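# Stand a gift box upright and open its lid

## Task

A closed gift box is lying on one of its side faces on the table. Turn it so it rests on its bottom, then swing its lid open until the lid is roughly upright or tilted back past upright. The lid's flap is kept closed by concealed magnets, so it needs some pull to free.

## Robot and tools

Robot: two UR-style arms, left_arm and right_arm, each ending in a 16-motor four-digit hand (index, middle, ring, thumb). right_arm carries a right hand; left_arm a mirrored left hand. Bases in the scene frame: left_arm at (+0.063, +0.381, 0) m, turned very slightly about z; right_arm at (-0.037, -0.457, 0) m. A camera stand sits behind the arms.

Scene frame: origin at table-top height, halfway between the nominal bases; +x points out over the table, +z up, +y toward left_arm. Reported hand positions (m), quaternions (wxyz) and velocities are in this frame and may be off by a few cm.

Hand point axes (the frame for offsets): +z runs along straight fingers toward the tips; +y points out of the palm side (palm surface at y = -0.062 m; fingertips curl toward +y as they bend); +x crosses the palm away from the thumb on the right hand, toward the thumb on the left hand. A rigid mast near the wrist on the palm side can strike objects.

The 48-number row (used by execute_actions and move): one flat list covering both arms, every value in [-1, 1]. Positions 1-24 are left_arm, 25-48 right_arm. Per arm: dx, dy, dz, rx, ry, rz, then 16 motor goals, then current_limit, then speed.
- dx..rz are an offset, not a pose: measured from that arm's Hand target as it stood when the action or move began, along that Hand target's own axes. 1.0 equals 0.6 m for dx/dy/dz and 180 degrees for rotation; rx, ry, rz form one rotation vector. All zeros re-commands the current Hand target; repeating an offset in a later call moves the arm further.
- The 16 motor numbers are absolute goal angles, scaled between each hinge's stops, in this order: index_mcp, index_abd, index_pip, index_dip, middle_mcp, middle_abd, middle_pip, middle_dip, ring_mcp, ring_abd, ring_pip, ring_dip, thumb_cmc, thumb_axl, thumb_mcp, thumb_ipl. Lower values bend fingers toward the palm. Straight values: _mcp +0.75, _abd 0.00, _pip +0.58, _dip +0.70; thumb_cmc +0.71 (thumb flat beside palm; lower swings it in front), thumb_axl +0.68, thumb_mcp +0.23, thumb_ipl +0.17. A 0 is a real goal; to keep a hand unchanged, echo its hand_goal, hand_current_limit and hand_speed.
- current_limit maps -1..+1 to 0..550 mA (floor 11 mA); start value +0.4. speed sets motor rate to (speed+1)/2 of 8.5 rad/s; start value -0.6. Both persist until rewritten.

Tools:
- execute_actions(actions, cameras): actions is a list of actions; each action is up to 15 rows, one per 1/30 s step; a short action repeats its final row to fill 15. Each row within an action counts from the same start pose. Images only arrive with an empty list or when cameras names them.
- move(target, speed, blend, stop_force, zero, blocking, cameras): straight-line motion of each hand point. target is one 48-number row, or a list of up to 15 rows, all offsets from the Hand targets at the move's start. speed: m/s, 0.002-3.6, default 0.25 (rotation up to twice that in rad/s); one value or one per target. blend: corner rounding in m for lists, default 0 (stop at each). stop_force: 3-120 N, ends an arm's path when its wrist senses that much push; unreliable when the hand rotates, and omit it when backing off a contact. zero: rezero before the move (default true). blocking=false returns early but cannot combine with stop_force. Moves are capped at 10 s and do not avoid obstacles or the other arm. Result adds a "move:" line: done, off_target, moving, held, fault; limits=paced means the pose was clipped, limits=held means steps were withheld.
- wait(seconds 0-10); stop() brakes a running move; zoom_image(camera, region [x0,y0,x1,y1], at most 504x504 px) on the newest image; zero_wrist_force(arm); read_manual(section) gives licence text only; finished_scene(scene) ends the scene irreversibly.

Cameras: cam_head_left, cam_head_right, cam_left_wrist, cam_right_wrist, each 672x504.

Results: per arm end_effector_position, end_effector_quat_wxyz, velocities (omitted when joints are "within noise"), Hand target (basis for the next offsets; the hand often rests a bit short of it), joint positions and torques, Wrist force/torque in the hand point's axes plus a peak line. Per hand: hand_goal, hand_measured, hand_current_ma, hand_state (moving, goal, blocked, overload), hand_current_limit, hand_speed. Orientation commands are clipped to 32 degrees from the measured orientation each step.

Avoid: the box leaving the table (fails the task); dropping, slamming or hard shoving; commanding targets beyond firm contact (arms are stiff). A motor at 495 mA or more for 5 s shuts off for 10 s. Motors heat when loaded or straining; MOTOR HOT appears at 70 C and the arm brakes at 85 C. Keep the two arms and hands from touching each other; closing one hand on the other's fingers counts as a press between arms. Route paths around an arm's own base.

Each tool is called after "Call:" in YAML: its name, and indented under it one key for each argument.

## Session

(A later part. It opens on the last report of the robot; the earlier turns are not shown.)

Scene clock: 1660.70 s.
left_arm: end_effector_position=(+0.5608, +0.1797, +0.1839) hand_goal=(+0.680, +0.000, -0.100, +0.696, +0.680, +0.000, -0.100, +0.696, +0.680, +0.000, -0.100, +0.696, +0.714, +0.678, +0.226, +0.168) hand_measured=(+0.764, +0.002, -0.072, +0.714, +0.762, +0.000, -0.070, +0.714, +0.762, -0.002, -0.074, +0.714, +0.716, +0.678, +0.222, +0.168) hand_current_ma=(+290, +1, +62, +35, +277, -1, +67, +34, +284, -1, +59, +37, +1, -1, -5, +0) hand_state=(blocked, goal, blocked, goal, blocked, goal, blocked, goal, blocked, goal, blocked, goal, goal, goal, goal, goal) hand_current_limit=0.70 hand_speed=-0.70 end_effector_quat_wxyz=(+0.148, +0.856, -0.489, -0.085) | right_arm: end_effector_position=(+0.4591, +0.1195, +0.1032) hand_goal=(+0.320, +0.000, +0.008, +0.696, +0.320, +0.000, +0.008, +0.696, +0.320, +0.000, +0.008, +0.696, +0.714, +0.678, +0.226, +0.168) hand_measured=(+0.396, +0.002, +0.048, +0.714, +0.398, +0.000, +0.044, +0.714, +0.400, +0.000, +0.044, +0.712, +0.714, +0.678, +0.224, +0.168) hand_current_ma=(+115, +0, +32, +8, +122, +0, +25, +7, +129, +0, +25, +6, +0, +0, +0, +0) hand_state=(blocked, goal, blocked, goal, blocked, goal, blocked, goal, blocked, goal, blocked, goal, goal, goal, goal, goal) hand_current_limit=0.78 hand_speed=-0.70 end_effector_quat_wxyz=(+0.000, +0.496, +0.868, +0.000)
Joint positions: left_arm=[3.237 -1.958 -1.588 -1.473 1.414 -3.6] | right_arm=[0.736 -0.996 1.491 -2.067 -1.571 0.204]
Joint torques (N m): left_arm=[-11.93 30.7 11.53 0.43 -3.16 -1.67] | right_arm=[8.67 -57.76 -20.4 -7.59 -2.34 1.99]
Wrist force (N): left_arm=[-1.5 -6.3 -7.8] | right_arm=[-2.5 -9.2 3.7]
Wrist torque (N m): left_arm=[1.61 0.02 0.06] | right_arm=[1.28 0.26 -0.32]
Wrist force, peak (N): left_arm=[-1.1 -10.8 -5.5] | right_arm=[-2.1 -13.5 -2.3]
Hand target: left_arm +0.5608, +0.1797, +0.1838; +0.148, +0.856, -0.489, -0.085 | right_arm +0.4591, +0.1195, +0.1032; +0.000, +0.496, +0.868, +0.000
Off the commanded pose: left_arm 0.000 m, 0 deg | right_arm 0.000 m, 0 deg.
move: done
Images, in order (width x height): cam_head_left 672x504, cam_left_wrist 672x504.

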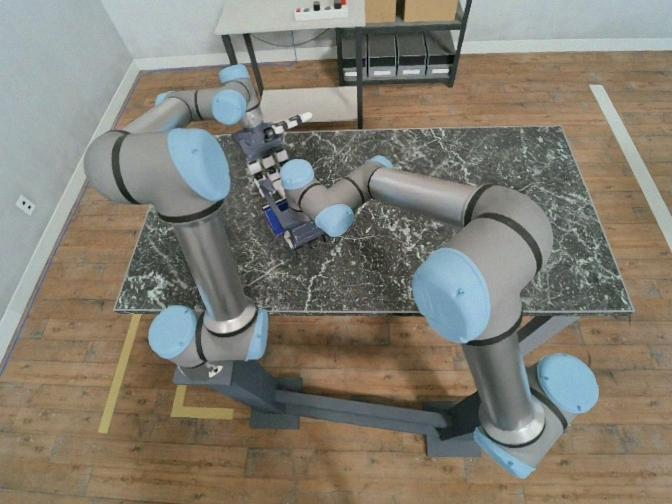

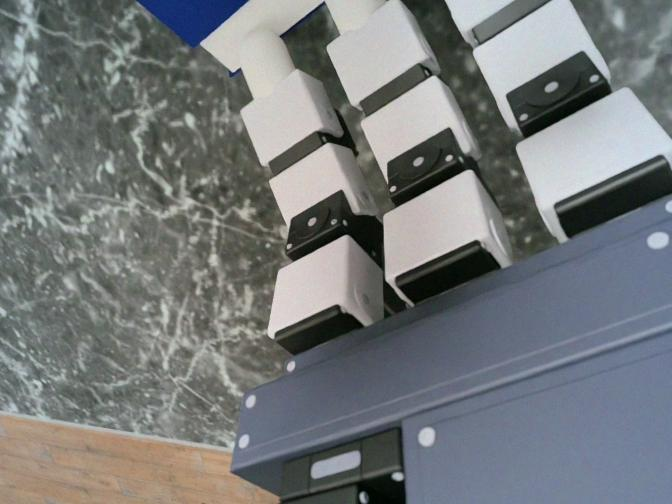

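Call:
move:
  target:
    - [0,0.0282,0.0103,0,0,0,0.74,0,-0.09,0.696,0.74,0,-0.09,0.696,0.74,0,-0.09,0.696,0.714,0.678,0.226,0.168,0.6,-0.8,0,-0.006,0,0,0,0,0.342,0,0.007,0.696,0.342,0,0.007,0.696,0.342,0,0.007,0.696,0.714,0.678,0.226,0.168,0.6,-0.7]
  speed: 0.015
  cameras: ["cam_left_wrist","cam_head_left"]

Call:
zoom_image:
  camera: "cam_left_wrist"
  region: [50, 0, 400, 120]

Call:
zoom_image:
  camera: "cam_head_left"
  region: [230, 150, 330, 270]

Scene clock: 1678.07 s.
left_arm: end_effector_position=(+0.5452, +0.1705, +0.1837) hand_goal=(+0.740, +0.000, -0.090, +0.696, +0.740, +0.000, -0.090, +0.696, +0.740, +0.000, -0.090, +0.696, +0.714, +0.678, +0.226, +0.168) hand_measured=(+0.790, +0.002, -0.074, +0.710, +0.788, +0.000, -0.072, +0.710, +0.788, -0.002, -0.074, +0.712, +0.716, +0.678, +0.222, +0.168) hand_current_ma=(+149, +1, +32, +27, +138, -1, +36, +26, +142, -1, +29, +30, +1, -1, -5, +0) hand_state=(blocked, goal, goal, goal, blocked, goal, goal, goal, blocked, goal, goal, goal, goal, goal, goal, goal) hand_current_limit=0.60 hand_speed=-0.80 end_effector_quat_wxyz=(+0.148, +0.856, -0.489, -0.085) | right_arm: end_effector_position=(+0.4559, +0.1176, +0.1032) hand_goal=(+0.342, +0.000, +0.008, +0.696, +0.342, +0.000, +0.008, +0.696, +0.342, +0.000, +0.008, +0.696, +0.714, +0.678, +0.226, +0.168) hand_measured=(+0.456, +0.002, +0.072, +0.728, +0.458, +0.000, +0.066, +0.728, +0.464, +0.000, +0.066, +0.722, +0.714, +0.678, +0.224, +0.168) hand_current_ma=(+244, +0, +75, +20, +254, +0, +63, +20, +273, +0, +60, +15, +0, +0, +0, +0) hand_state=(blocked, goal, blocked, blocked, blocked, goal, blocked, blocked, blocked, goal, blocked, blocked, goal, goal, goal, goal) hand_current_limit=0.60 hand_speed=-0.70 end_effector_quat_wxyz=(+0.000, +0.496, +0.868, +0.000)
Joint positions: left_arm=[3.223 -1.928 -1.632 -1.456 1.41 -3.613] | right_arm=[0.737 -1.003 1.503 -2.072 -1.571 0.205]
Joint torques (N m): left_arm=[-5.33 26.27 16.73 -1.71 -3.49 -0.65] | right_arm=[6.83 -56.98 -29.44 -9.13 -1.51 1.97]
Wrist force (N): left_arm=[-2.0 -10.1 -12.1] | right_arm=[-2.9 -13.9 7.1]
Wrist torque (N m): left_arm=[2.01 -0.07 0.12] | right_arm=[1.57 0.19 -0.56]
Wrist force, peak (N): left_arm=[-1.9 -10.4 -12.1] | right_arm=[-2.7 -14.2 7.0]
Hand target: left_arm +0.5452, +0.1706, +0.1836; +0.148, +0.856, -0.489, -0.085 | right_arm +0.4560, +0.1177, +0.1032; +0.000, +0.496, +0.868, +0.000
Off the commanded pose: left_arm 0.000 m, 0 deg | right_arm 0.000 m, 0 deg.
move: done
Images, in order (width x height): cam_head_left 672x504, cam_left_wrist 672x504.

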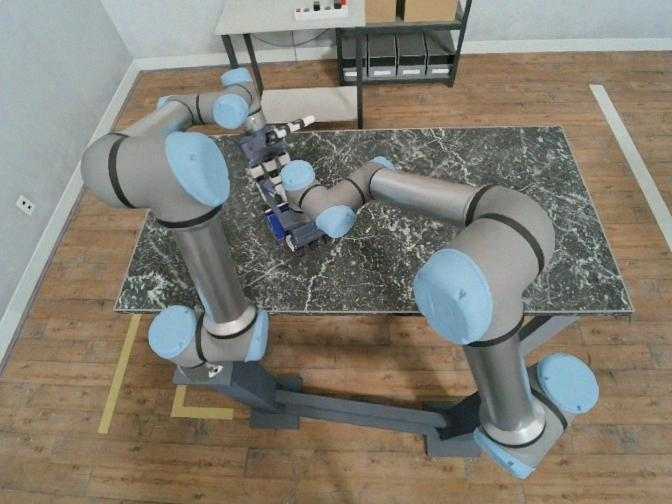

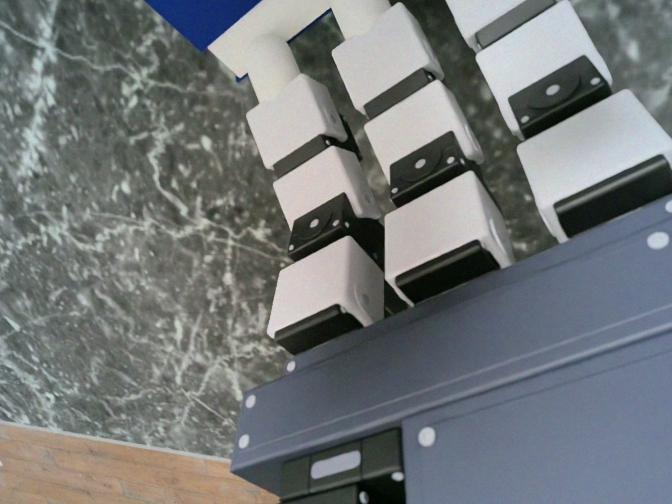

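Scaled by 1.440.

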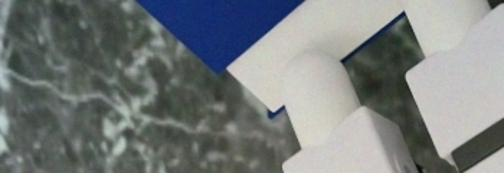

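Scaled by 4.200.

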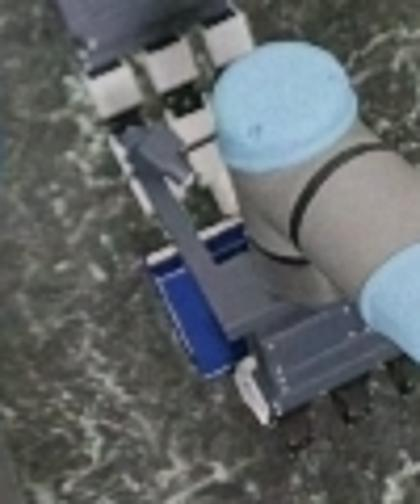

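Call:
move:
  target:
    - [0,-0.0157,-0.0057,0,0,0,0.74,0,-0.09,0.696,0.74,0,-0.09,0.696,0.74,0,-0.09,0.696,0.714,0.678,0.226,0.168,0.6,-0.8,0,0,0,0,0,0,0.4,0,0.05,0.7,0.4,0,0.05,0.7,0.4,0,0.05,0.7,0.714,0.678,0.226,0.168,0.6,-0.7]
  speed: 0.015
  cameras: ["cam_left_wrist","cam_head_left","cam_right_wrist","cam_head_right"]

Call:
zoom_image:
  camera: "cam_left_wrist"
  region: [50, 0, 400, 120]

Call:
zoom_image:
  camera: "cam_right_wrist"
  region: [400, 0, 672, 140]

Scene clock: 1766.53 s.
left_arm: end_effector_position=(+0.5540, +0.1757, +0.1837) hand_goal=(+0.740, +0.000, -0.090, +0.696, +0.740, +0.000, -0.090, +0.696, +0.740, +0.000, -0.090, +0.696, +0.714, +0.678, +0.226, +0.168) hand_measured=(+0.762, +0.002, -0.078, +0.702, +0.760, +0.000, -0.078, +0.702, +0.762, -0.002, -0.078, +0.702, +0.716, +0.678, +0.222, +0.168) hand_current_ma=(+48, +1, +21, +9, +44, -1, +22, +9, +48, -1, +19, +9, +1, -1, -5, +0) hand_state=(blocked, goal, goal, goal, blocked, goal, goal, goal, blocked, goal, goal, goal, goal, goal, goal, goal) hand_current_limit=0.60 hand_speed=-0.80 end_effector_quat_wxyz=(+0.148, +0.856, -0.489, -0.085) | right_arm: end_effector_position=(+0.4560, +0.1177, +0.1032) hand_goal=(+0.400, +0.000, +0.050, +0.700, +0.400, +0.000, +0.050, +0.700, +0.400, +0.000, +0.050, +0.700, +0.714, +0.678, +0.226, +0.168) hand_measured=(+0.432, +0.002, +0.070, +0.710, +0.434, +0.000, +0.068, +0.710, +0.434, +0.000, +0.068, +0.710, +0.714, +0.678, +0.224, +0.168) hand_current_ma=(+24, +0, +9, +3, +25, +0, +7, +3, +27, +0, +7, +2, +0, +0, +0, +0) hand_state=(blocked, goal, goal, goal, blocked, goal, goal, goal, blocked, goal, goal, goal, goal, goal, goal, goal) hand_current_limit=0.60 hand_speed=-0.70 end_effector_quat_wxyz=(+0.000, +0.496, +0.868, +0.000)
Joint positions: left_arm=[3.231 -1.945 -1.608 -1.465 1.413 -3.606] | right_arm=[0.737 -1.003 1.503 -2.072 -1.571 0.205]
Joint torques (N m): left_arm=[-1.89 41.54 12.14 1.04 0.85 0.78] | right_arm=[-6.34 -44.78 -12.28 -2.15 0.43 -0.94]
Wrist force (N): left_arm=[-0.4 3.1 -0.7] | right_arm=[-2.8 0.5 0.1]
Wrist torque (N m): left_arm=[0.86 0.01 -0.17] | right_arm=[0.57 0.38 -0.26]
Wrist force, peak (N): left_arm=[-1.9 -10.1 -12.2] | right_arm=[-2.7 -13.8 7.1]
Hand target: left_arm +0.5539, +0.1757, +0.1837; +0.148, +0.856, -0.489, -0.085 | right_arm +0.4560, +0.1177, +0.1032; +0.000, +0.496, +0.868, +0.000
Off the commanded pose: left_arm 0.000 m, 0 deg | right_arm 0.000 m, 0 deg.
move: done

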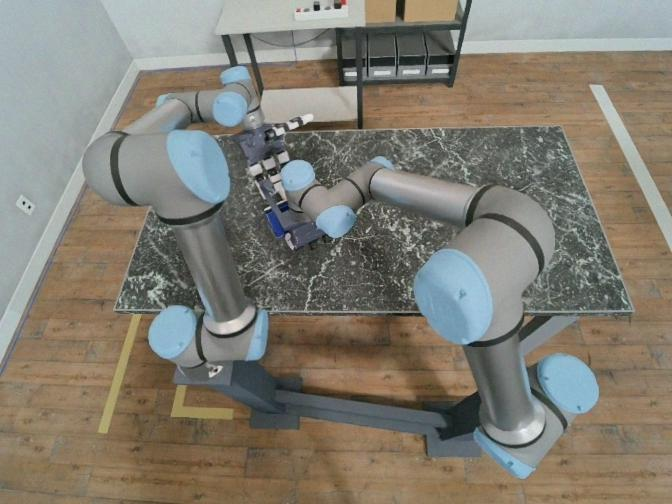

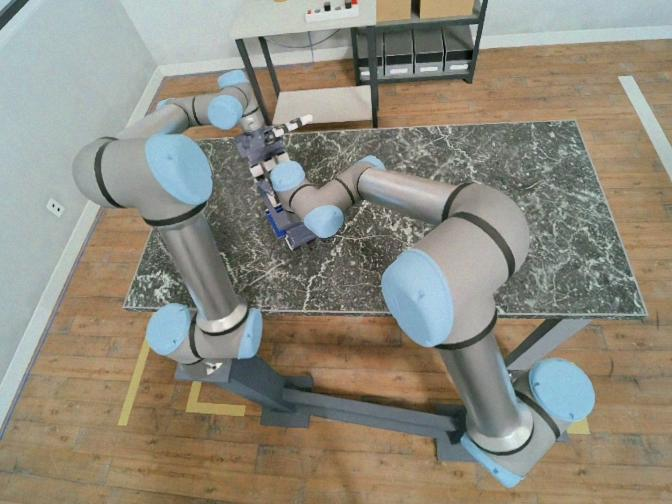

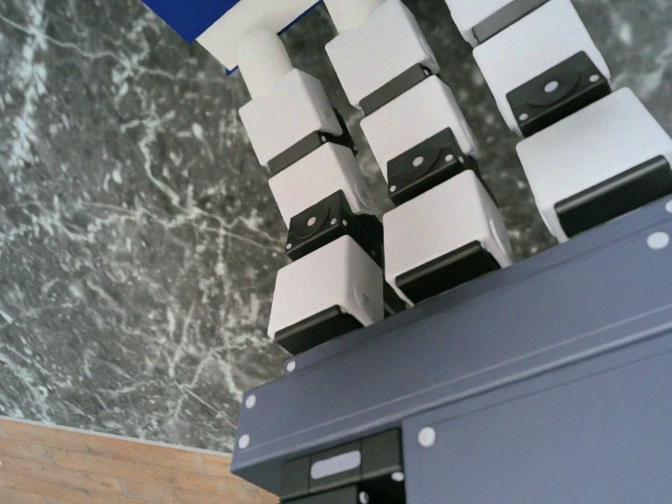

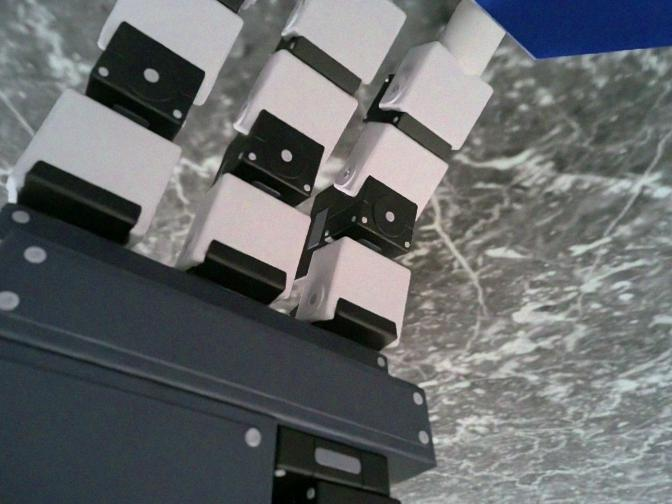

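Scaled by 1.440.

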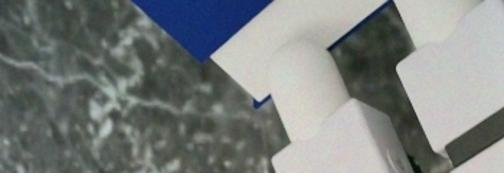

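Scaled by 1.853.

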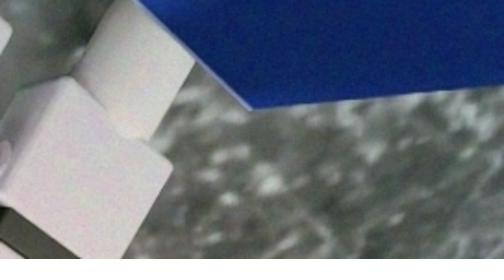

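Call:
move:
  target:
    - [0,0.0261,-0.0235,0,0,0,0.74,0,-0.09,0.696,0.74,0,-0.09,0.696,0.74,0,-0.09,0.696,0.714,0.678,0.226,0.168,0.6,-0.8,0,0,0,0,0,0,0.4,0,0.05,0.7,0.4,0,0.05,0.7,0.4,0,0.05,0.7,0.714,0.678,0.226,0.168,0.6,-0.7]
  speed: 0.015
  cameras: ["cam_left_wrist","cam_right_wrist"]

Call:
zoom_image:
  camera: "cam_left_wrist"
  region: [50, 0, 400, 120]

Call:
zoom_image:
  camera: "cam_right_wrist"
  region: [400, 0, 672, 140]

Scene clock: 1812.77 s.
left_arm: end_effector_position=(+0.5452, +0.1705, +0.2024) hand_goal=(+0.740, +0.000, -0.090, +0.696, +0.740, +0.000, -0.090, +0.696, +0.740, +0.000, -0.090, +0.696, +0.714, +0.678, +0.226, +0.168) hand_measured=(+0.750, +0.002, -0.082, +0.700, +0.748, +0.000, -0.082, +0.700, +0.750, -0.002, -0.084, +0.700, +0.716, +0.678, +0.222, +0.168) hand_current_ma=(+19, +1, +12, +4, +15, +0, +11, +4, +18, -1, +10, +4, +1, -1, -5, +0) hand_state=(goal, goal, goal, goal, goal, goal, goal, goal, goal, goal, goal, goal, goal, goal, goal, goal) hand_current_limit=0.60 hand_speed=-0.80 end_effector_quat_wxyz=(+0.148, +0.856, -0.489, -0.085) | right_arm: end_effector_position=(+0.4560, +0.1177, +0.1032) hand_goal=(+0.400, +0.000, +0.050, +0.700, +0.400, +0.000, +0.050, +0.700, +0.400, +0.000, +0.050, +0.700, +0.714, +0.678, +0.226, +0.168) hand_measured=(+0.412, +0.002, +0.056, +0.704, +0.410, +0.000, +0.056, +0.704, +0.412, +0.000, +0.056, +0.704, +0.714, +0.678, +0.224, +0.168) hand_current_ma=(+3, +0, +1, +0, +3, +0, +1, +0, +4, +0, +1, +0, +0, +0, +0, +0) hand_state=(goal, goal, goal, goal, goal, goal, goal, goal, goal, goal, goal, goal, goal, goal, goal, goal) hand_current_limit=0.60 hand_speed=-0.70 end_effector_quat_wxyz=(+0.000, +0.496, +0.868, +0.000)
Joint positions: left_arm=[3.223 -1.911 -1.604 -1.501 1.41 -3.613] | right_arm=[0.737 -1.003 1.503 -2.072 -1.571 0.205]
Joint torques (N m): left_arm=[-4.73 30.9 24.49 2.12 -2.02 -1.33] | right_arm=[-8.68 -44.28 -17.9 -2.25 0.91 -1.81]
Wrist force (N): left_arm=[-0.2 4.9 0.2] | right_arm=[-3.0 2.2 -1.0]
Wrist torque (N m): left_arm=[0.81 0.03 -0.09] | right_arm=[0.54 0.44 -0.24]
Wrist force, peak (N): left_arm=[-0.2 4.9 0.2] | right_arm=[-3.1 2.0 -1.1]
Hand target: left_arm +0.5453, +0.1706, +0.2022; +0.148, +0.856, -0.489, -0.085 | right_arm +0.4560, +0.1177, +0.1032; +0.000, +0.496, +0.868, +0.000
Off the commanded pose: left_arm 0.000 m, 0 deg | right_arm 0.000 m, 0 deg.
move: done
Images, in order (width x height): cam_left_wrist 672x504, cam_right_wrist 672x504.

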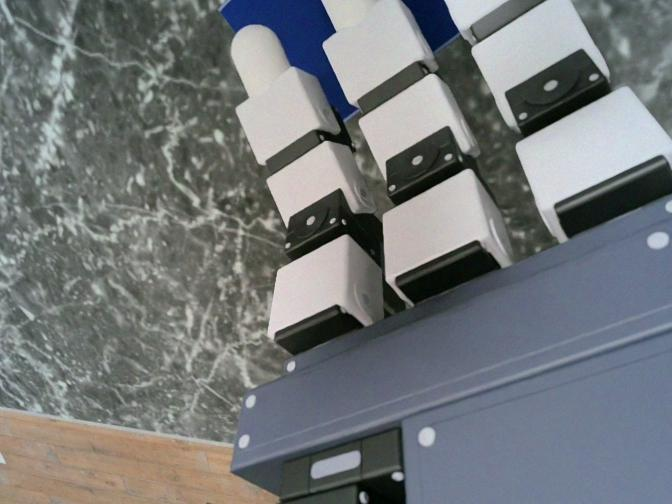

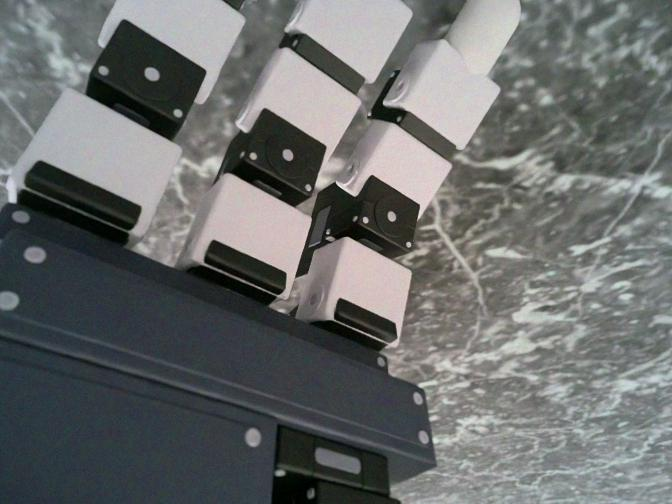

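Scaled by 1.440.

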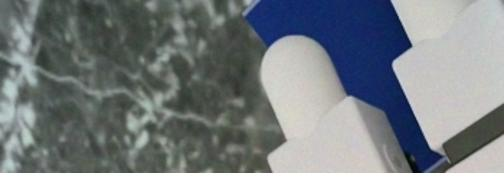

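Scaled by 1.853.

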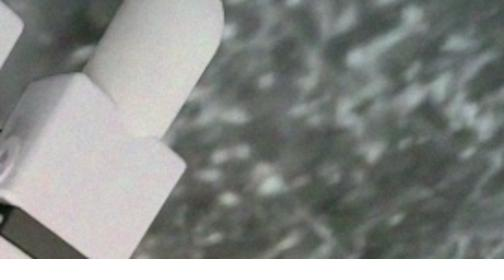

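Call:
move:
  target:
    - [0,0,0,0,0,0,0.74,0,-0.09,0.696,0.74,0,-0.09,0.696,0.74,0,-0.09,0.696,0.714,0.678,0.226,0.168,0.6,-0.8,0,-0.05,0,0,0,0,0.4,0,0.05,0.7,0.4,0,0.05,0.7,0.4,0,0.05,0.7,0.714,0.678,0.226,0.168,0.6,-0.7]
    - [0,0,0,0,0,0,0.74,0,-0.09,0.696,0.74,0,-0.09,0.696,0.74,0,-0.09,0.696,0.714,0.678,0.226,0.168,0.6,-0.8,-0.2,-0.17,-0.05,0,0,0,0.4,0,0.05,0.7,0.4,0,0.05,0.7,0.4,0,0.05,0.7,0.714,0.678,0.226,0.168,0.6,-0.7]
  speed: [0.1, 0.25]
  cameras: ["cam_head_left","cam_head_right"]

Call:
zoom_image:
  camera: "cam_head_left"
  region: [240, 160, 330, 260]

Call:
zoom_image:
  camera: "cam_head_right"
  region: [240, 160, 330, 260]

Scene clock: 1835.97 s.
left_arm: end_effector_position=(+0.5453, +0.1706, +0.2022) hand_goal=(+0.740, +0.000, -0.090, +0.696, +0.740, +0.000, -0.090, +0.696, +0.740, +0.000, -0.090, +0.696, +0.714, +0.678, +0.226, +0.168) hand_measured=(+0.750, +0.002, -0.082, +0.700, +0.748, +0.000, -0.082, +0.700, +0.750, -0.002, -0.084, +0.700, +0.716, +0.678, +0.222, +0.168) hand_current_ma=(+19, +1, +12, +4, +15, +0, +11, +4, +18, -1, +10, +4, +1, -1, -5, +0) hand_state=(goal, goal, goal, goal, goal, goal, goal, goal, goal, goal, goal, goal, goal, goal, goal, goal) hand_current_limit=0.60 hand_speed=-0.80 end_effector_quat_wxyz=(+0.148, +0.856, -0.489, -0.085) | right_arm: end_effector_position=(+0.4290, -0.0375, +0.1331) hand_goal=(+0.400, +0.000, +0.050, +0.700, +0.400, +0.000, +0.050, +0.700, +0.400, +0.000, +0.050, +0.700, +0.714, +0.678, +0.226, +0.168) hand_measured=(+0.410, +0.002, +0.056, +0.704, +0.410, +0.000, +0.056, +0.704, +0.412, +0.000, +0.056, +0.704, +0.714, +0.678, +0.224, +0.168) hand_current_ma=(+3, +0, +1, +0, +2, +0, +1, +0, +3, +0, +1, +0, +0, +0, +0, +0) hand_state=(goal, goal, goal, goal, goal, goal, goal, goal, goal, goal, goal, goal, goal, goal, goal, goal) hand_current_limit=0.60 hand_speed=-0.70 end_effector_quat_wxyz=(+0.000, +0.496, +0.868, +0.000)
Joint positions: left_arm=[3.223 -1.911 -1.604 -1.501 1.41 -3.613] | right_arm=[0.559 -1.325 1.897 -2.144 -1.571 0.027]
Joint torques (N m): left_arm=[6.56 27.73 16.33 3.25 0.49 1.46] | right_arm=[0.3 -36.26 -18.85 -1.46 0.69 0.6]
Wrist force (N): left_arm=[-0.3 4.7 0.0] | right_arm=[-2.7 2.0 -0.7]
Wrist torque (N m): left_arm=[0.81 0.05 -0.09] | right_arm=[0.47 0.34 -0.21]
Wrist force, peak (N): left_arm=[-0.7 4.9 -0.1] | right_arm=[-4.4 1.0 -1.0]
Hand target: left_arm +0.5453, +0.1706, +0.2022; +0.148, +0.856, -0.489, -0.085 | right_arm +0.4290, -0.0375, +0.1331; +0.000, +0.496, +0.868, +0.000
Off the commanded pose: left_arm 0.000 m, 0 deg | right_arm 0.000 m, 0 deg.
move: done
Images, in order (width x height): cam_head_left 672x504, cam_head_right 672x504.

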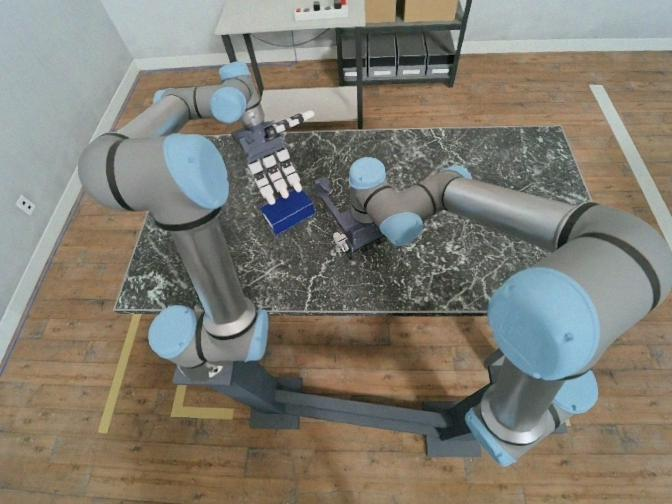

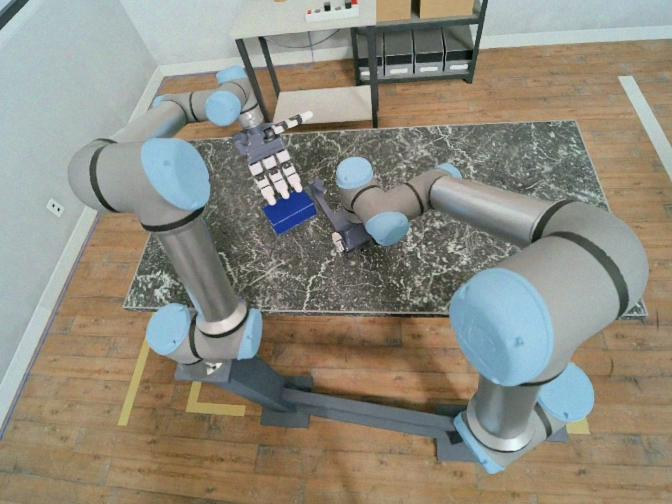

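Scaled by 5.040.

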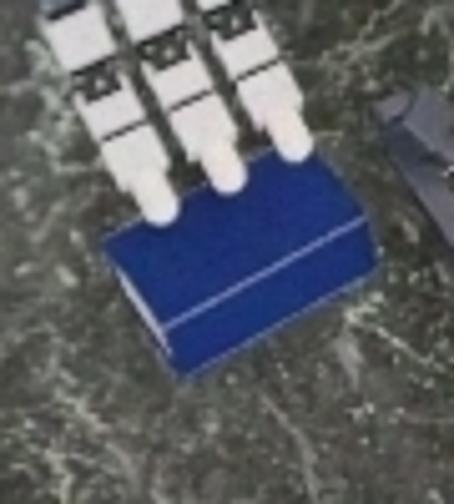

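Scaled by 5.040.

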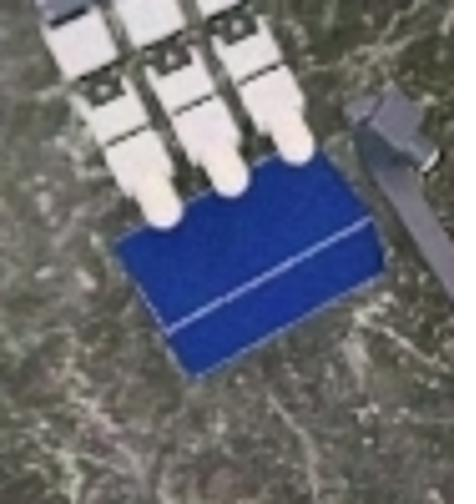

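Call:
move:
  target:
    - [0,-0.157,-0.057,0.111,0,0,0.753,0,0.504,0.623,0.753,0,0.504,0.623,0.753,0,0.504,0.623,0.714,0.678,0.226,0.168,0.5,-0.7,0.2,0,0.05,0,0,0,0.342,0,0.007,0.696,0.342,0,0.007,0.696,0.342,0,0.007,0.696,0.714,0.678,0.226,0.168,0.6,-0.7]
    - [0,-0.2045,0.05,0.111,0,0,0.753,0,0.504,0.623,0.753,0,0.504,0.623,0.753,0,0.504,0.623,0.714,0.678,0.226,0.168,0.5,-0.7,0.2,0.149,0.05,0,0,0,0.342,0,0.007,0.696,0.342,0,0.007,0.696,0.342,0,0.007,0.696,0.714,0.678,0.226,0.168,0.6,-0.7]
  speed: 0.12

Call:
move:
  target: [0,0,0.03,0,0,0,0.753,0,0.504,0.623,0.753,0,0.504,0.623,0.753,0,0.504,0.623,0.714,0.678,0.226,0.168,0.5,-0.7,0,0,0,0,0,0,0.342,0,0.007,0.696,0.342,0,0.007,0.696,0.342,0,0.007,0.696,0.714,0.678,0.226,0.168,0.6,-0.7]
  speed: 0.01
  stop_force: 3
  cameras: ["cam_head_left"]

Call:
zoom_image:
  camera: "cam_head_left"
  region: [240, 140, 330, 260]

Scene clock: 2017.20 s.
left_arm: end_effector_position=(+0.6361, +0.2242, +0.1327) hand_goal=(+0.754, +0.000, +0.504, +0.624, +0.754, +0.000, +0.504, +0.624, +0.754, +0.000, +0.504, +0.624, +0.714, +0.678, +0.226, +0.168) hand_measured=(+0.754, +0.002, +0.502, +0.628, +0.754, +0.000, +0.502, +0.626, +0.754, -0.002, +0.502, +0.626, +0.716, +0.678, +0.222, +0.168) hand_current_ma=(+1, +1, -3, +4, +0, +0, -2, +3, +1, -1, -2, +3, +1, -1, -5, +0) hand_state=(goal, goal, goal, goal, goal, goal, goal, goal, goal, goal, goal, goal, goal, goal, goal, goal) hand_current_limit=0.50 hand_speed=-0.70 end_effector_quat_wxyz=(-0.002, +0.868, -0.496, +0.001) | right_arm: end_effector_position=(+0.4451, +0.1112, +0.1032) hand_goal=(+0.342, +0.000, +0.008, +0.696, +0.342, +0.000, +0.008, +0.696, +0.342, +0.000, +0.008, +0.696, +0.714, +0.678, +0.226, +0.168) hand_measured=(+0.354, +0.002, +0.016, +0.700, +0.352, +0.000, +0.014, +0.700, +0.354, +0.000, +0.014, +0.700, +0.714, +0.678, +0.224, +0.168) hand_current_ma=(+3, +0, +1, +0, +3, +0, +1, +0, +4, +0, +1, +0, +0, +0, +0, +0) hand_state=(goal, goal, goal, goal, goal, goal, goal, goal, goal, goal, goal, goal, goal, goal, goal, goal) hand_current_limit=0.60 hand_speed=-0.70 end_effector_quat_wxyz=(+0.000, +0.496, +0.868, +0.000)
Joint positions: left_arm=[3.248 -2.012 -1.62 -1.076 1.574 -3.614] | right_arm=[0.741 -1.027 1.543 -2.088 -1.571 0.209]
Joint torques (N m): left_arm=[1.02 43.74 24.17 2.13 -1.81 0.57] | right_arm=[10.75 -43.12 -23.26 -3.24 0.72 2.02]
Wrist force (N): left_arm=[-0.1 4.5 -0.1] | right_arm=[-2.6 1.9 -0.7]
Wrist torque (N m): left_arm=[0.61 0.00 -0.22] | right_arm=[0.48 0.33 -0.04]
Wrist force, peak (N): left_arm=[-0.3 5.4 0.3] | right_arm=[-2.9 3.3 -0.7]
Hand target: left_arm +0.6361, +0.2242, +0.1327; -0.003, +0.868, -0.496, +0.001 | right_arm +0.4451, +0.1113, +0.1032; +0.000, +0.496, +0.868, +0.000
Off the commanded pose: left_arm 0.000 m, 0 deg | right_arm 0.000 m, 0 deg.
move: done

Scene clock: 2019.33 s.
left_arm: end_effector_position=(+0.6361, +0.2242, +0.1212) hand_goal=(+0.754, +0.000, +0.504, +0.624, +0.754, +0.000, +0.504, +0.624, +0.754, +0.000, +0.504, +0.624, +0.714, +0.678, +0.226, +0.168) hand_measured=(+0.754, +0.002, +0.502, +0.626, +0.754, +0.000, +0.502, +0.624, +0.754, -0.002, +0.502, +0.624, +0.716, +0.678, +0.222, +0.168) hand_current_ma=(+0, +1, -2, +1, +0, +0, -2, +1, +1, -1, -2, +1, +1, -1, -5, +0) hand_state=(goal, goal, goal, goal, goal, goal, goal, goal, goal, goal, goal, goal, goal, goal, goal, goal) hand_current_limit=0.50 hand_speed=-0.70 end_effector_quat_wxyz=(-0.003, +0.868, -0.496, +0.001) | right_arm: end_effector_position=(+0.4451, +0.1113, +0.1032) hand_goal=(+0.342, +0.000, +0.008, +0.696, +0.342, +0.000, +0.008, +0.696, +0.342, +0.000, +0.008, +0.696, +0.714, +0.678, +0.226, +0.168) hand_measured=(+0.354, +0.002, +0.016, +0.700, +0.352, +0.000, +0.014, +0.700, +0.354, +0.000, +0.014, +0.700, +0.714, +0.678, +0.224, +0.168) hand_current_ma=(+3, +0, +1, +0, +3, +0, +1, +0, +4, +0, +1, +0, +0, +0, +0, +0) hand_state=(goal, goal, goal, goal, goal, goal, goal, goal, goal, goal, goal, goal, goal, goal, goal, goal) hand_current_limit=0.60 hand_speed=-0.70 end_effector_quat_wxyz=(+0.000, +0.496, +0.868, +0.000)
Joint positions: left_arm=[3.248 -2.025 -1.633 -1.05 1.574 -3.614] | right_arm=[0.741 -1.027 1.543 -2.088 -1.571 0.209]
Joint torques (N m): left_arm=[-5.57 43.56 23.54 0.34 -1.15 -0.73] | right_arm=[11.03 -36.07 -31.25 -1.8 -1.38 2.06]
Wrist force (N): left_arm=[-0.1 3.9 -4.6] | right_arm=[-2.6 1.8 -0.6]
Wrist torque (N m): left_arm=[1.03 -0.07 -0.22] | right_arm=[0.46 0.33 -0.05]
Wrist force, peak (N): left_arm=[-0.6 3.4 -10.7] | right_arm=[-3.0 2.0 -1.1]
Hand target: left_arm +0.6361, +0.2242, +0.1212; -0.003, +0.868, -0.496, +0.001 (not the last commanded pose) | right_arm +0.4451, +0.1113, +0.1032; +0.000, +0.496, +0.868, +0.000
Off the commanded pose: left_arm 0.007 m, 0 deg | right_arm 0.000 m, 0 deg.
move: contact (left_arm)
Images, in order (width x height): cam_head_left 672x504.

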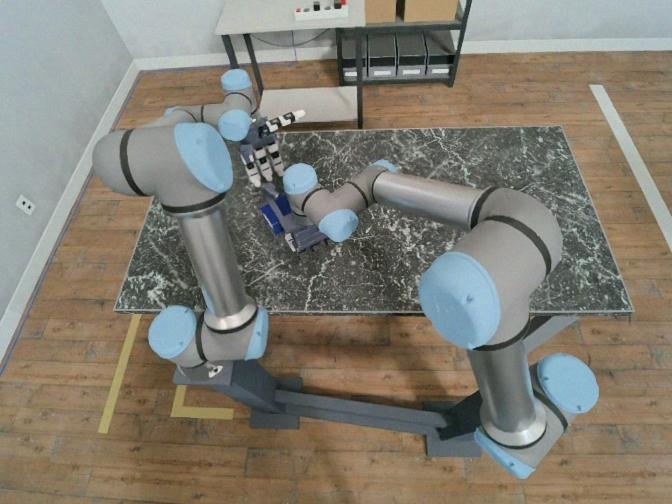

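Scaled by 4.200.

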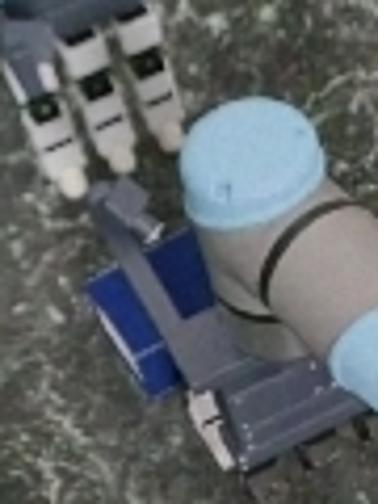

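Call:
move:
  target:
    - [0,0,-0.004,0,0,0,0.753,0,0.504,0.623,0.753,0,0.504,0.623,0.753,0,0.504,0.623,0.714,0.678,0.226,0.168,0.5,-0.7,0,-0.06,0.02,-0.194,0,0,0.342,0,0.007,0.696,0.342,0,0.007,0.696,0.342,0,0.007,0.696,0.714,0.678,0.226,0.168,0.6,-0.7]
    - [0,0.175,-0.004,0,0,0,0.753,0,0.504,0.623,0.753,0,0.504,0.623,0.753,0,0.504,0.623,0.714,0.678,0.226,0.168,0.5,-0.7,0,-0.04,0.0378,-0.194,0,0,0.342,0,0.007,0.696,0.342,0,0.007,0.696,0.342,0,0.007,0.696,0.714,0.678,0.226,0.168,0.6,-0.7]
  speed: 0.1
  cameras: ["cam_head_left"]

Call:
zoom_image:
  camera: "cam_head_left"
  region: [240, 140, 330, 260]

Scene clock: 2070.17 s.
left_arm: end_effector_position=(+0.5457, +0.1708, +0.1231) hand_goal=(+0.754, +0.000, +0.504, +0.624, +0.754, +0.000, +0.504, +0.624, +0.754, +0.000, +0.504, +0.624, +0.714, +0.678, +0.226, +0.168) hand_measured=(+0.754, +0.002, +0.502, +0.626, +0.754, +0.000, +0.502, +0.624, +0.754, -0.002, +0.502, +0.624, +0.716, +0.678, +0.222, +0.168) hand_current_ma=(+0, +1, -1, +1, +0, +0, -1, +1, +0, -1, -1, +1, +1, -1, -5, +0) hand_state=(goal, goal, goal, goal, goal, goal, goal, goal, goal, goal, goal, goal, goal, goal, goal, goal) hand_current_limit=0.50 hand_speed=-0.70 end_effector_quat_wxyz=(-0.003, +0.868, -0.496, +0.001) | right_arm: end_effector_position=(+0.4256, +0.1003, +0.0861) hand_goal=(+0.342, +0.000, +0.008, +0.696, +0.342, +0.000, +0.008, +0.696, +0.342, +0.000, +0.008, +0.696, +0.714, +0.678, +0.226, +0.168) hand_measured=(+0.244, +0.002, +0.014, +0.700, +0.248, +0.000, +0.014, +0.700, +0.250, +0.000, +0.014, +0.700, +0.716, +0.678, +0.224, +0.168) hand_current_ma=(-185, +0, +1, +0, -169, +0, +1, +0, -163, +0, +1, +0, +0, +0, +0, +0) hand_state=(blocked, goal, goal, goal, blocked, goal, goal, goal, blocked, goal, goal, goal, goal, goal, goal, goal) hand_current_limit=0.60 hand_speed=-0.70 end_effector_quat_wxyz=(+0.152, +0.472, +0.825, +0.271)
Joint positions: left_arm=[3.159 -1.86 -1.868 -0.979 1.574 -3.702] | right_arm=[0.796 -0.932 1.98 -3.233 -1.721 0.218]
Joint torques (N m): left_arm=[6.99 28.94 18.88 0.72 1.62 1.87] | right_arm=[-8.58 -7.84 13.99 8.16 2.04 -1.62]
Wrist force (N): left_arm=[-0.5 4.5 -0.1] | right_arm=[-3.7 22.3 -61.5]
Wrist torque (N m): left_arm=[0.62 0.04 -0.23] | right_arm=[3.50 1.51 0.37]
Wrist force, peak (N): left_arm=[-0.1 4.0 -4.7] | right_arm=[-3.3 21.3 -64.9]
Hand target: left_arm +0.5457, +0.1709, +0.1230; -0.003, +0.868, -0.496, +0.001 | right_arm +0.4245, +0.0991, +0.0805; +0.149, +0.473, +0.828, +0.261
Off the commanded pose: left_arm 0.000 m, 0 deg | right_arm 0.006 m, 1 deg.
move: off_target (right_arm)
Images, in order (width x height): cam_head_left 672x504.

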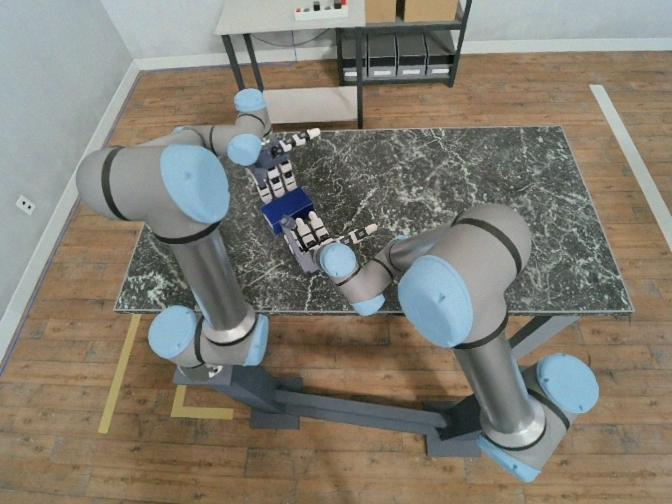

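Scaled by 4.200.

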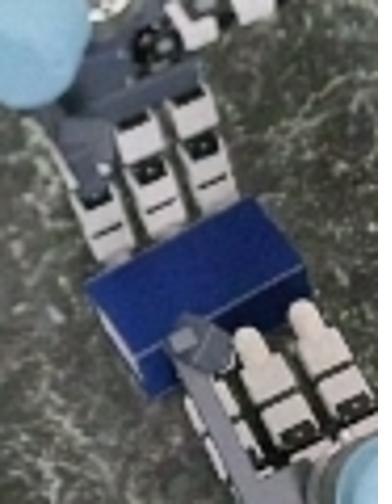

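Call:
move:
  target:
    - [-0.0417,0,0,0,0,0,0.753,0,0.504,0.623,0.753,0,0.504,0.623,0.753,0,0.504,0.623,0.714,0.678,0.226,0.168,0.5,-0.7,-0.059,0.0195,-0.027,0.088,0,0,0.342,0,0.007,0.696,0.342,0,0.007,0.696,0.342,0,0.007,0.696,0.714,0.678,0.226,0.168,0.6,-0.7]
    - [-0.0417,0,0,0,0,0,0.753,0,0.504,0.623,0.753,0,0.504,0.623,0.753,0,0.504,0.623,0.714,0.678,0.226,0.168,0.5,-0.7,-0.059,0.0302,0.0218,0.088,0,0,0.342,0,0.007,0.696,0.342,0,0.007,0.696,0.342,0,0.007,0.696,0.714,0.678,0.226,0.168,0.6,-0.7]
  speed: 0.05

Call:
move:
  target: [0,0.08,0,0,0,0,0.753,0,0.504,0.623,0.753,0,0.504,0.623,0.753,0,0.504,0.623,0.714,0.678,0.226,0.168,0.5,-0.7,0,0.078,0.0285,0,0,0,0.342,0,0.007,0.696,0.342,0,0.007,0.696,0.342,0,0.007,0.696,0.714,0.678,0.226,0.168,0.6,-0.7]
  speed: 0.012
  stop_force: 3
  cameras: ["cam_head_left","cam_left_wrist"]

Call:
zoom_image:
  camera: "cam_head_left"
  region: [240, 140, 330, 260]

Scene clock: 2108.33 s.
left_arm: end_effector_position=(+0.5330, +0.1924, +0.1231) hand_goal=(+0.754, +0.000, +0.504, +0.624, +0.754, +0.000, +0.504, +0.624, +0.754, +0.000, +0.504, +0.624, +0.714, +0.678, +0.226, +0.168) hand_measured=(+0.754, +0.002, +0.502, +0.626, +0.754, +0.000, +0.502, +0.624, +0.754, -0.002, +0.502, +0.624, +0.716, +0.678, +0.222, +0.168) hand_current_ma=(+0, +1, -1, +1, +0, +0, -1, +1, +0, -1, -1, +1, +1, -1, -5, +0) hand_state=(goal, goal, goal, goal, goal, goal, goal, goal, goal, goal, goal, goal, goal, goal, goal, goal) hand_current_limit=0.50 hand_speed=-0.70 end_effector_quat_wxyz=(-0.003, +0.868, -0.496, +0.001) | right_arm: end_effector_position=(+0.4618, +0.0800, +0.0803) hand_goal=(+0.342, +0.000, +0.008, +0.696, +0.342, +0.000, +0.008, +0.696, +0.342, +0.000, +0.008, +0.696, +0.714, +0.678, +0.226, +0.168) hand_measured=(+0.350, +0.002, +0.014, +0.700, +0.350, +0.000, +0.014, +0.700, +0.352, +0.000, +0.014, +0.700, +0.716, +0.678, +0.224, +0.168) hand_current_ma=(+2, +0, +1, +0, +1, +0, +1, +0, +3, +0, +1, +0, +0, +0, +0, +0) hand_state=(moving, goal, goal, goal, moving, goal, goal, goal, moving, goal, goal, goal, goal, goal, goal, goal) hand_current_limit=0.60 hand_speed=-0.70 end_effector_quat_wxyz=(+0.083, +0.489, +0.856, +0.144) end_effector_velocity=(-0.002, -0.001, -0.001) end_effector_angular_velocity=(-0.002, +0.004, +0.000)
Joint positions: left_arm=[3.199 -1.823 -1.919 -0.966 1.574 -3.662] | right_arm=[0.707 -1.028 1.857 -2.73 -1.628 0.166]
Joint velocities: left_arm=[within noise] | right_arm=[0 -0.002 0.005 0.002 0.001 0.001]
Joint torques (N m): left_arm=[-8.39 21.95 23.86 1.54 -1.78 -1.43] | right_arm=[-2.3 -33.54 -0.11 1.18 1.11 -0.91]
Wrist force (N): left_arm=[-0.6 4.5 -0.3] | right_arm=[-0.5 3.2 -22.6]
Wrist torque (N m): left_arm=[0.64 0.05 -0.25] | right_arm=[1.81 0.76 0.21]
Wrist force, peak (N): left_arm=[-0.6 4.9 -0.1] | right_arm=[-3.8 22.5 -60.7]
Hand target: left_arm +0.5330, +0.1924, +0.1231; -0.003, +0.868, -0.496, +0.001 | right_arm +0.4617, +0.0799, +0.0802; +0.083, +0.489, +0.856, +0.144
Off the commanded pose: left_arm 0.000 m, 0 deg | right_arm 0.000 m, 0 deg.
move: done

Scene clock: 2113.37 s.
left_arm: end_effector_position=(+0.4921, +0.1683, +0.1228) hand_goal=(+0.754, +0.000, +0.504, +0.624, +0.754, +0.000, +0.504, +0.624, +0.754, +0.000, +0.504, +0.624, +0.714, +0.678, +0.226, +0.168) hand_measured=(+0.770, +0.002, +0.512, +0.626, +0.764, +0.000, +0.510, +0.624, +0.760, -0.002, +0.506, +0.624, +0.716, +0.678, +0.222, +0.168) hand_current_ma=(+33, +1, +11, +1, +19, +0, +7, +1, +9, -1, +2, +1, +1, -1, -5, +0) hand_state=(goal, goal, goal, goal, goal, goal, goal, goal, goal, goal, goal, goal, goal, goal, goal, goal) hand_current_limit=0.50 hand_speed=-0.70 end_effector_quat_wxyz=(-0.003, +0.868, -0.496, +0.001) | right_arm: end_effector_position=(+0.4620, +0.0801, +0.0802) hand_goal=(+0.342, +0.000, +0.008, +0.696, +0.342, +0.000, +0.008, +0.696, +0.342, +0.000, +0.008, +0.696, +0.714, +0.678, +0.226, +0.168) hand_measured=(+0.352, +0.002, +0.014, +0.700, +0.352, +0.000, +0.014, +0.700, +0.354, +0.000, +0.014, +0.700, +0.716, +0.678, +0.224, +0.168) hand_current_ma=(+3, +0, +1, +0, +2, +0, +1, +0, +4, +0, +1, +0, +0, +0, +0, +0) hand_state=(goal, goal, goal, goal, goal, goal, goal, goal, goal, goal, goal, goal, goal, goal, goal, goal) hand_current_limit=0.60 hand_speed=-0.70 end_effector_quat_wxyz=(+0.083, +0.489, +0.856, +0.144)
Joint positions: left_arm=[3.151 -1.752 -2.011 -0.945 1.574 -3.71] | right_arm=[0.707 -1.027 1.856 -2.729 -1.628 0.166]
Joint torques (N m): left_arm=[6.75 18.12 22.47 0.31 1.25 1.9] | right_arm=[9.68 -28 0.89 1.42 -1.54 1.66]
Wrist force (N): left_arm=[-0.1 3.2 -1.3] | right_arm=[-1.8 2.7 -31.5]
Wrist torque (N m): left_arm=[0.74 0.01 -0.12] | right_arm=[2.52 0.94 0.07]
Wrist force, peak (N): left_arm=[-0.3 4.8 -0.2] | right_arm=[-3.1 0.4 -36.7]
Hand target: left_arm +0.4921, +0.1683, +0.1228; -0.003, +0.868, -0.496, +0.001 (not the last commanded pose) | right_arm +0.4620, +0.0801, +0.0802; +0.083, +0.489, +0.856, +0.144 (not the last commanded pose)
Off the commanded pose: left_arm 0.001 m, 0 deg | right_arm 0.049 m, 0 deg.
move: contact (left_arm, right_arm)
Images, in order (width x height): cam_head_left 672x504, cam_left_wrist 672x504.

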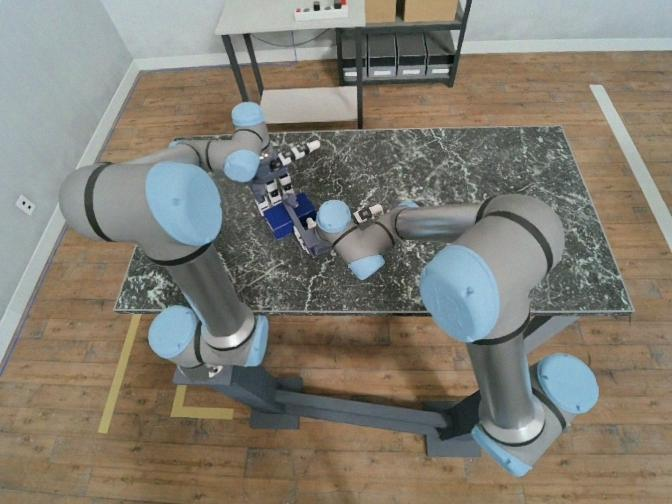

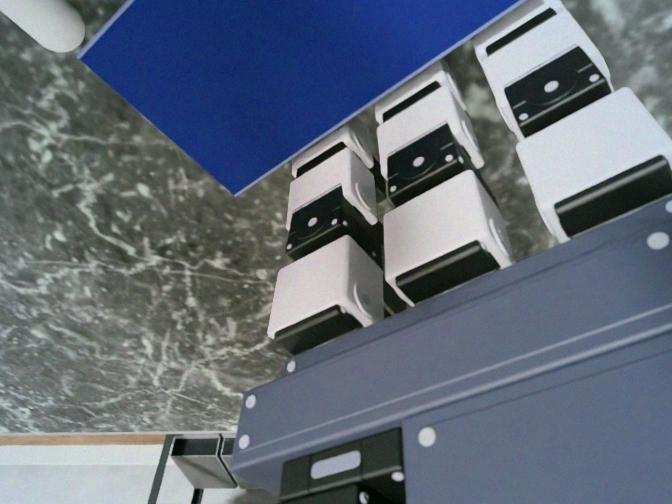

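Scaled by 4.200.

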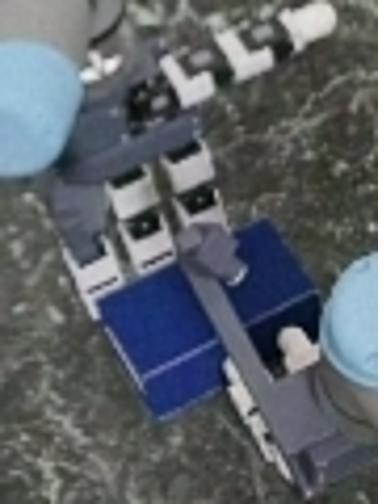

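Call:
move:
  target: [0,0,0,0,0,0,0.753,0,0.504,0.623,0.753,0,0.504,0.623,0.753,0,0.504,0.623,0.714,0.678,0.226,0.168,0.5,-0.7,0,0,-0.0215,0,0,0,0.342,0,0.007,0.696,0.342,0,0.007,0.696,0.342,0,0.007,0.696,0.714,0.678,0.226,0.168,0.6,-0.7]
  speed: 0.03

Call:
move:
  target: [0,0.02,0,0,0,0,0.753,0,0.504,0.623,0.753,0,0.504,0.623,0.753,0,0.504,0.623,0.714,0.678,0.226,0.168,0.6,-0.7,0,0.047,0.0171,0,0,0,0.342,0,0.007,0.696,0.342,0,0.007,0.696,0.342,0,0.007,0.696,0.714,0.678,0.226,0.168,0.6,-0.7]
  speed: 0.01
  stop_force: 4

Scene clock: 2127.83 s.
left_arm: end_effector_position=(+0.4921, +0.1683, +0.1228) hand_goal=(+0.754, +0.000, +0.504, +0.624, +0.754, +0.000, +0.504, +0.624, +0.754, +0.000, +0.504, +0.624, +0.714, +0.678, +0.226, +0.168) hand_measured=(+0.760, +0.002, +0.512, +0.626, +0.756, +0.000, +0.508, +0.624, +0.756, -0.002, +0.506, +0.624, +0.716, +0.678, +0.222, +0.168) hand_current_ma=(+10, +1, +11, +1, +3, +0, +6, +1, +1, -1, +2, +1, +1, -1, -5, +0) hand_state=(goal, goal, goal, goal, goal, goal, goal, goal, goal, goal, goal, goal, goal, goal, goal, goal) hand_current_limit=0.50 hand_speed=-0.70 end_effector_quat_wxyz=(-0.003, +0.868, -0.496, +0.001) | right_arm: end_effector_position=(+0.4583, +0.0780, +0.0925) hand_goal=(+0.342, +0.000, +0.008, +0.696, +0.342, +0.000, +0.008, +0.696, +0.342, +0.000, +0.008, +0.696, +0.714, +0.678, +0.226, +0.168) hand_measured=(+0.348, +0.002, +0.014, +0.700, +0.346, +0.000, +0.014, +0.700, +0.348, +0.000, +0.014, +0.700, +0.716, +0.678, +0.224, +0.168) hand_current_ma=(+1, +0, +1, +0, +1, +0, +1, +0, +1, +0, +1, +0, +0, +0, +0, +0) hand_state=(goal, goal, goal, goal, goal, goal, goal, goal, goal, goal, goal, goal, goal, goal, goal, goal) hand_current_limit=0.60 hand_speed=-0.70 end_effector_quat_wxyz=(+0.083, +0.489, +0.856, +0.144)
Joint positions: left_arm=[3.151 -1.752 -2.011 -0.945 1.574 -3.71] | right_arm=[0.708 -1.056 1.862 -2.706 -1.629 0.167]
Joint torques (N m): left_arm=[7.28 20.62 23.87 1.54 1.11 1.97] | right_arm=[9.28 -28.88 -14.87 -4.24 -1.72 1.72]
Wrist force (N): left_arm=[-0.4 4.2 0.2] | right_arm=[-0.6 1.0 0.0]
Wrist torque (N m): left_arm=[0.59 0.04 -0.16] | right_arm=[0.09 0.08 -0.01]
Wrist force, peak (N): left_arm=[-0.4 4.5 -0.3] | right_arm=[-1.8 2.8 -31.9]
Hand target: left_arm +0.4921, +0.1683, +0.1228; -0.003, +0.868, -0.496, +0.001 | right_arm +0.4584, +0.0780, +0.0924; +0.083, +0.489, +0.856, +0.144
Off the commanded pose: left_arm 0.000 m, 0 deg | right_arm 0.000 m, 0 deg.
move: done

Scene clock: 2129.60 s.
left_arm: end_effector_position=(+0.4895, +0.1667, +0.1228) hand_goal=(+0.754, +0.000, +0.504, +0.624, +0.754, +0.000, +0.504, +0.624, +0.754, +0.000, +0.504, +0.624, +0.714, +0.678, +0.226, +0.168) hand_measured=(+0.776, +0.000, +0.514, +0.626, +0.772, +0.000, +0.512, +0.624, +0.768, -0.002, +0.510, +0.624, +0.716, +0.678, +0.222, +0.168) hand_current_ma=(+50, +1, +18, +1, +36, +0, +14, +1, +27, -1, +7, +1, +1, -1, -5, +0) hand_state=(blocked, goal, goal, goal, goal, goal, goal, goal, goal, goal, goal, goal, goal, goal, goal, goal) hand_current_limit=0.60 hand_speed=-0.70 end_effector_quat_wxyz=(-0.003, +0.868, -0.496, +0.001) | right_arm: end_effector_position=(+0.4615, +0.0799, +0.0923) hand_goal=(+0.342, +0.000, +0.008, +0.696, +0.342, +0.000, +0.008, +0.696, +0.342, +0.000, +0.008, +0.696, +0.714, +0.678, +0.226, +0.168) hand_measured=(+0.348, +0.002, +0.014, +0.700, +0.346, +0.000, +0.014, +0.700, +0.358, +0.000, -0.002, +0.690, +0.716, +0.678, +0.224, +0.168) hand_current_ma=(+1, +0, +1, +0, +1, +0, +1, +0, +7, +0, -2, -1, +0, +0, +0, +0) hand_state=(goal, goal, goal, goal, goal, goal, goal, goal, goal, goal, goal, goal, goal, goal, goal, goal) hand_current_limit=0.60 hand_speed=-0.70 end_effector_quat_wxyz=(+0.083, +0.489, +0.856, +0.144)
Joint positions: left_arm=[3.148 -1.747 -2.016 -0.944 1.574 -3.713] | right_arm=[0.707 -1.05 1.852 -2.702 -1.628 0.166]
Joint torques (N m): left_arm=[5.83 16.48 22 -0.28 1.05 1.9] | right_arm=[11.04 -47.51 -8.89 -4.56 -1.95 2.03]
Wrist force (N): left_arm=[-1.0 0.7 -3.5] | right_arm=[-1.2 -2.0 -1.3]
Wrist torque (N m): left_arm=[1.06 -0.04 -0.10] | right_arm=[0.16 0.22 -0.08]
Wrist force, peak (N): left_arm=[-0.6 4.6 -0.1] | right_arm=[-0.7 -2.4 -2.6]
Hand target: left_arm +0.4895, +0.1667, +0.1228; -0.003, +0.868, -0.496, +0.001 (not the last commanded pose) | right_arm +0.4615, +0.0799, +0.0923; +0.083, +0.489, +0.856, +0.144 (not the last commanded pose)
Off the commanded pose: left_arm 0.009 m, 0 deg | right_arm 0.026 m, 0 deg.
move: contact (left_arm, right_arm)


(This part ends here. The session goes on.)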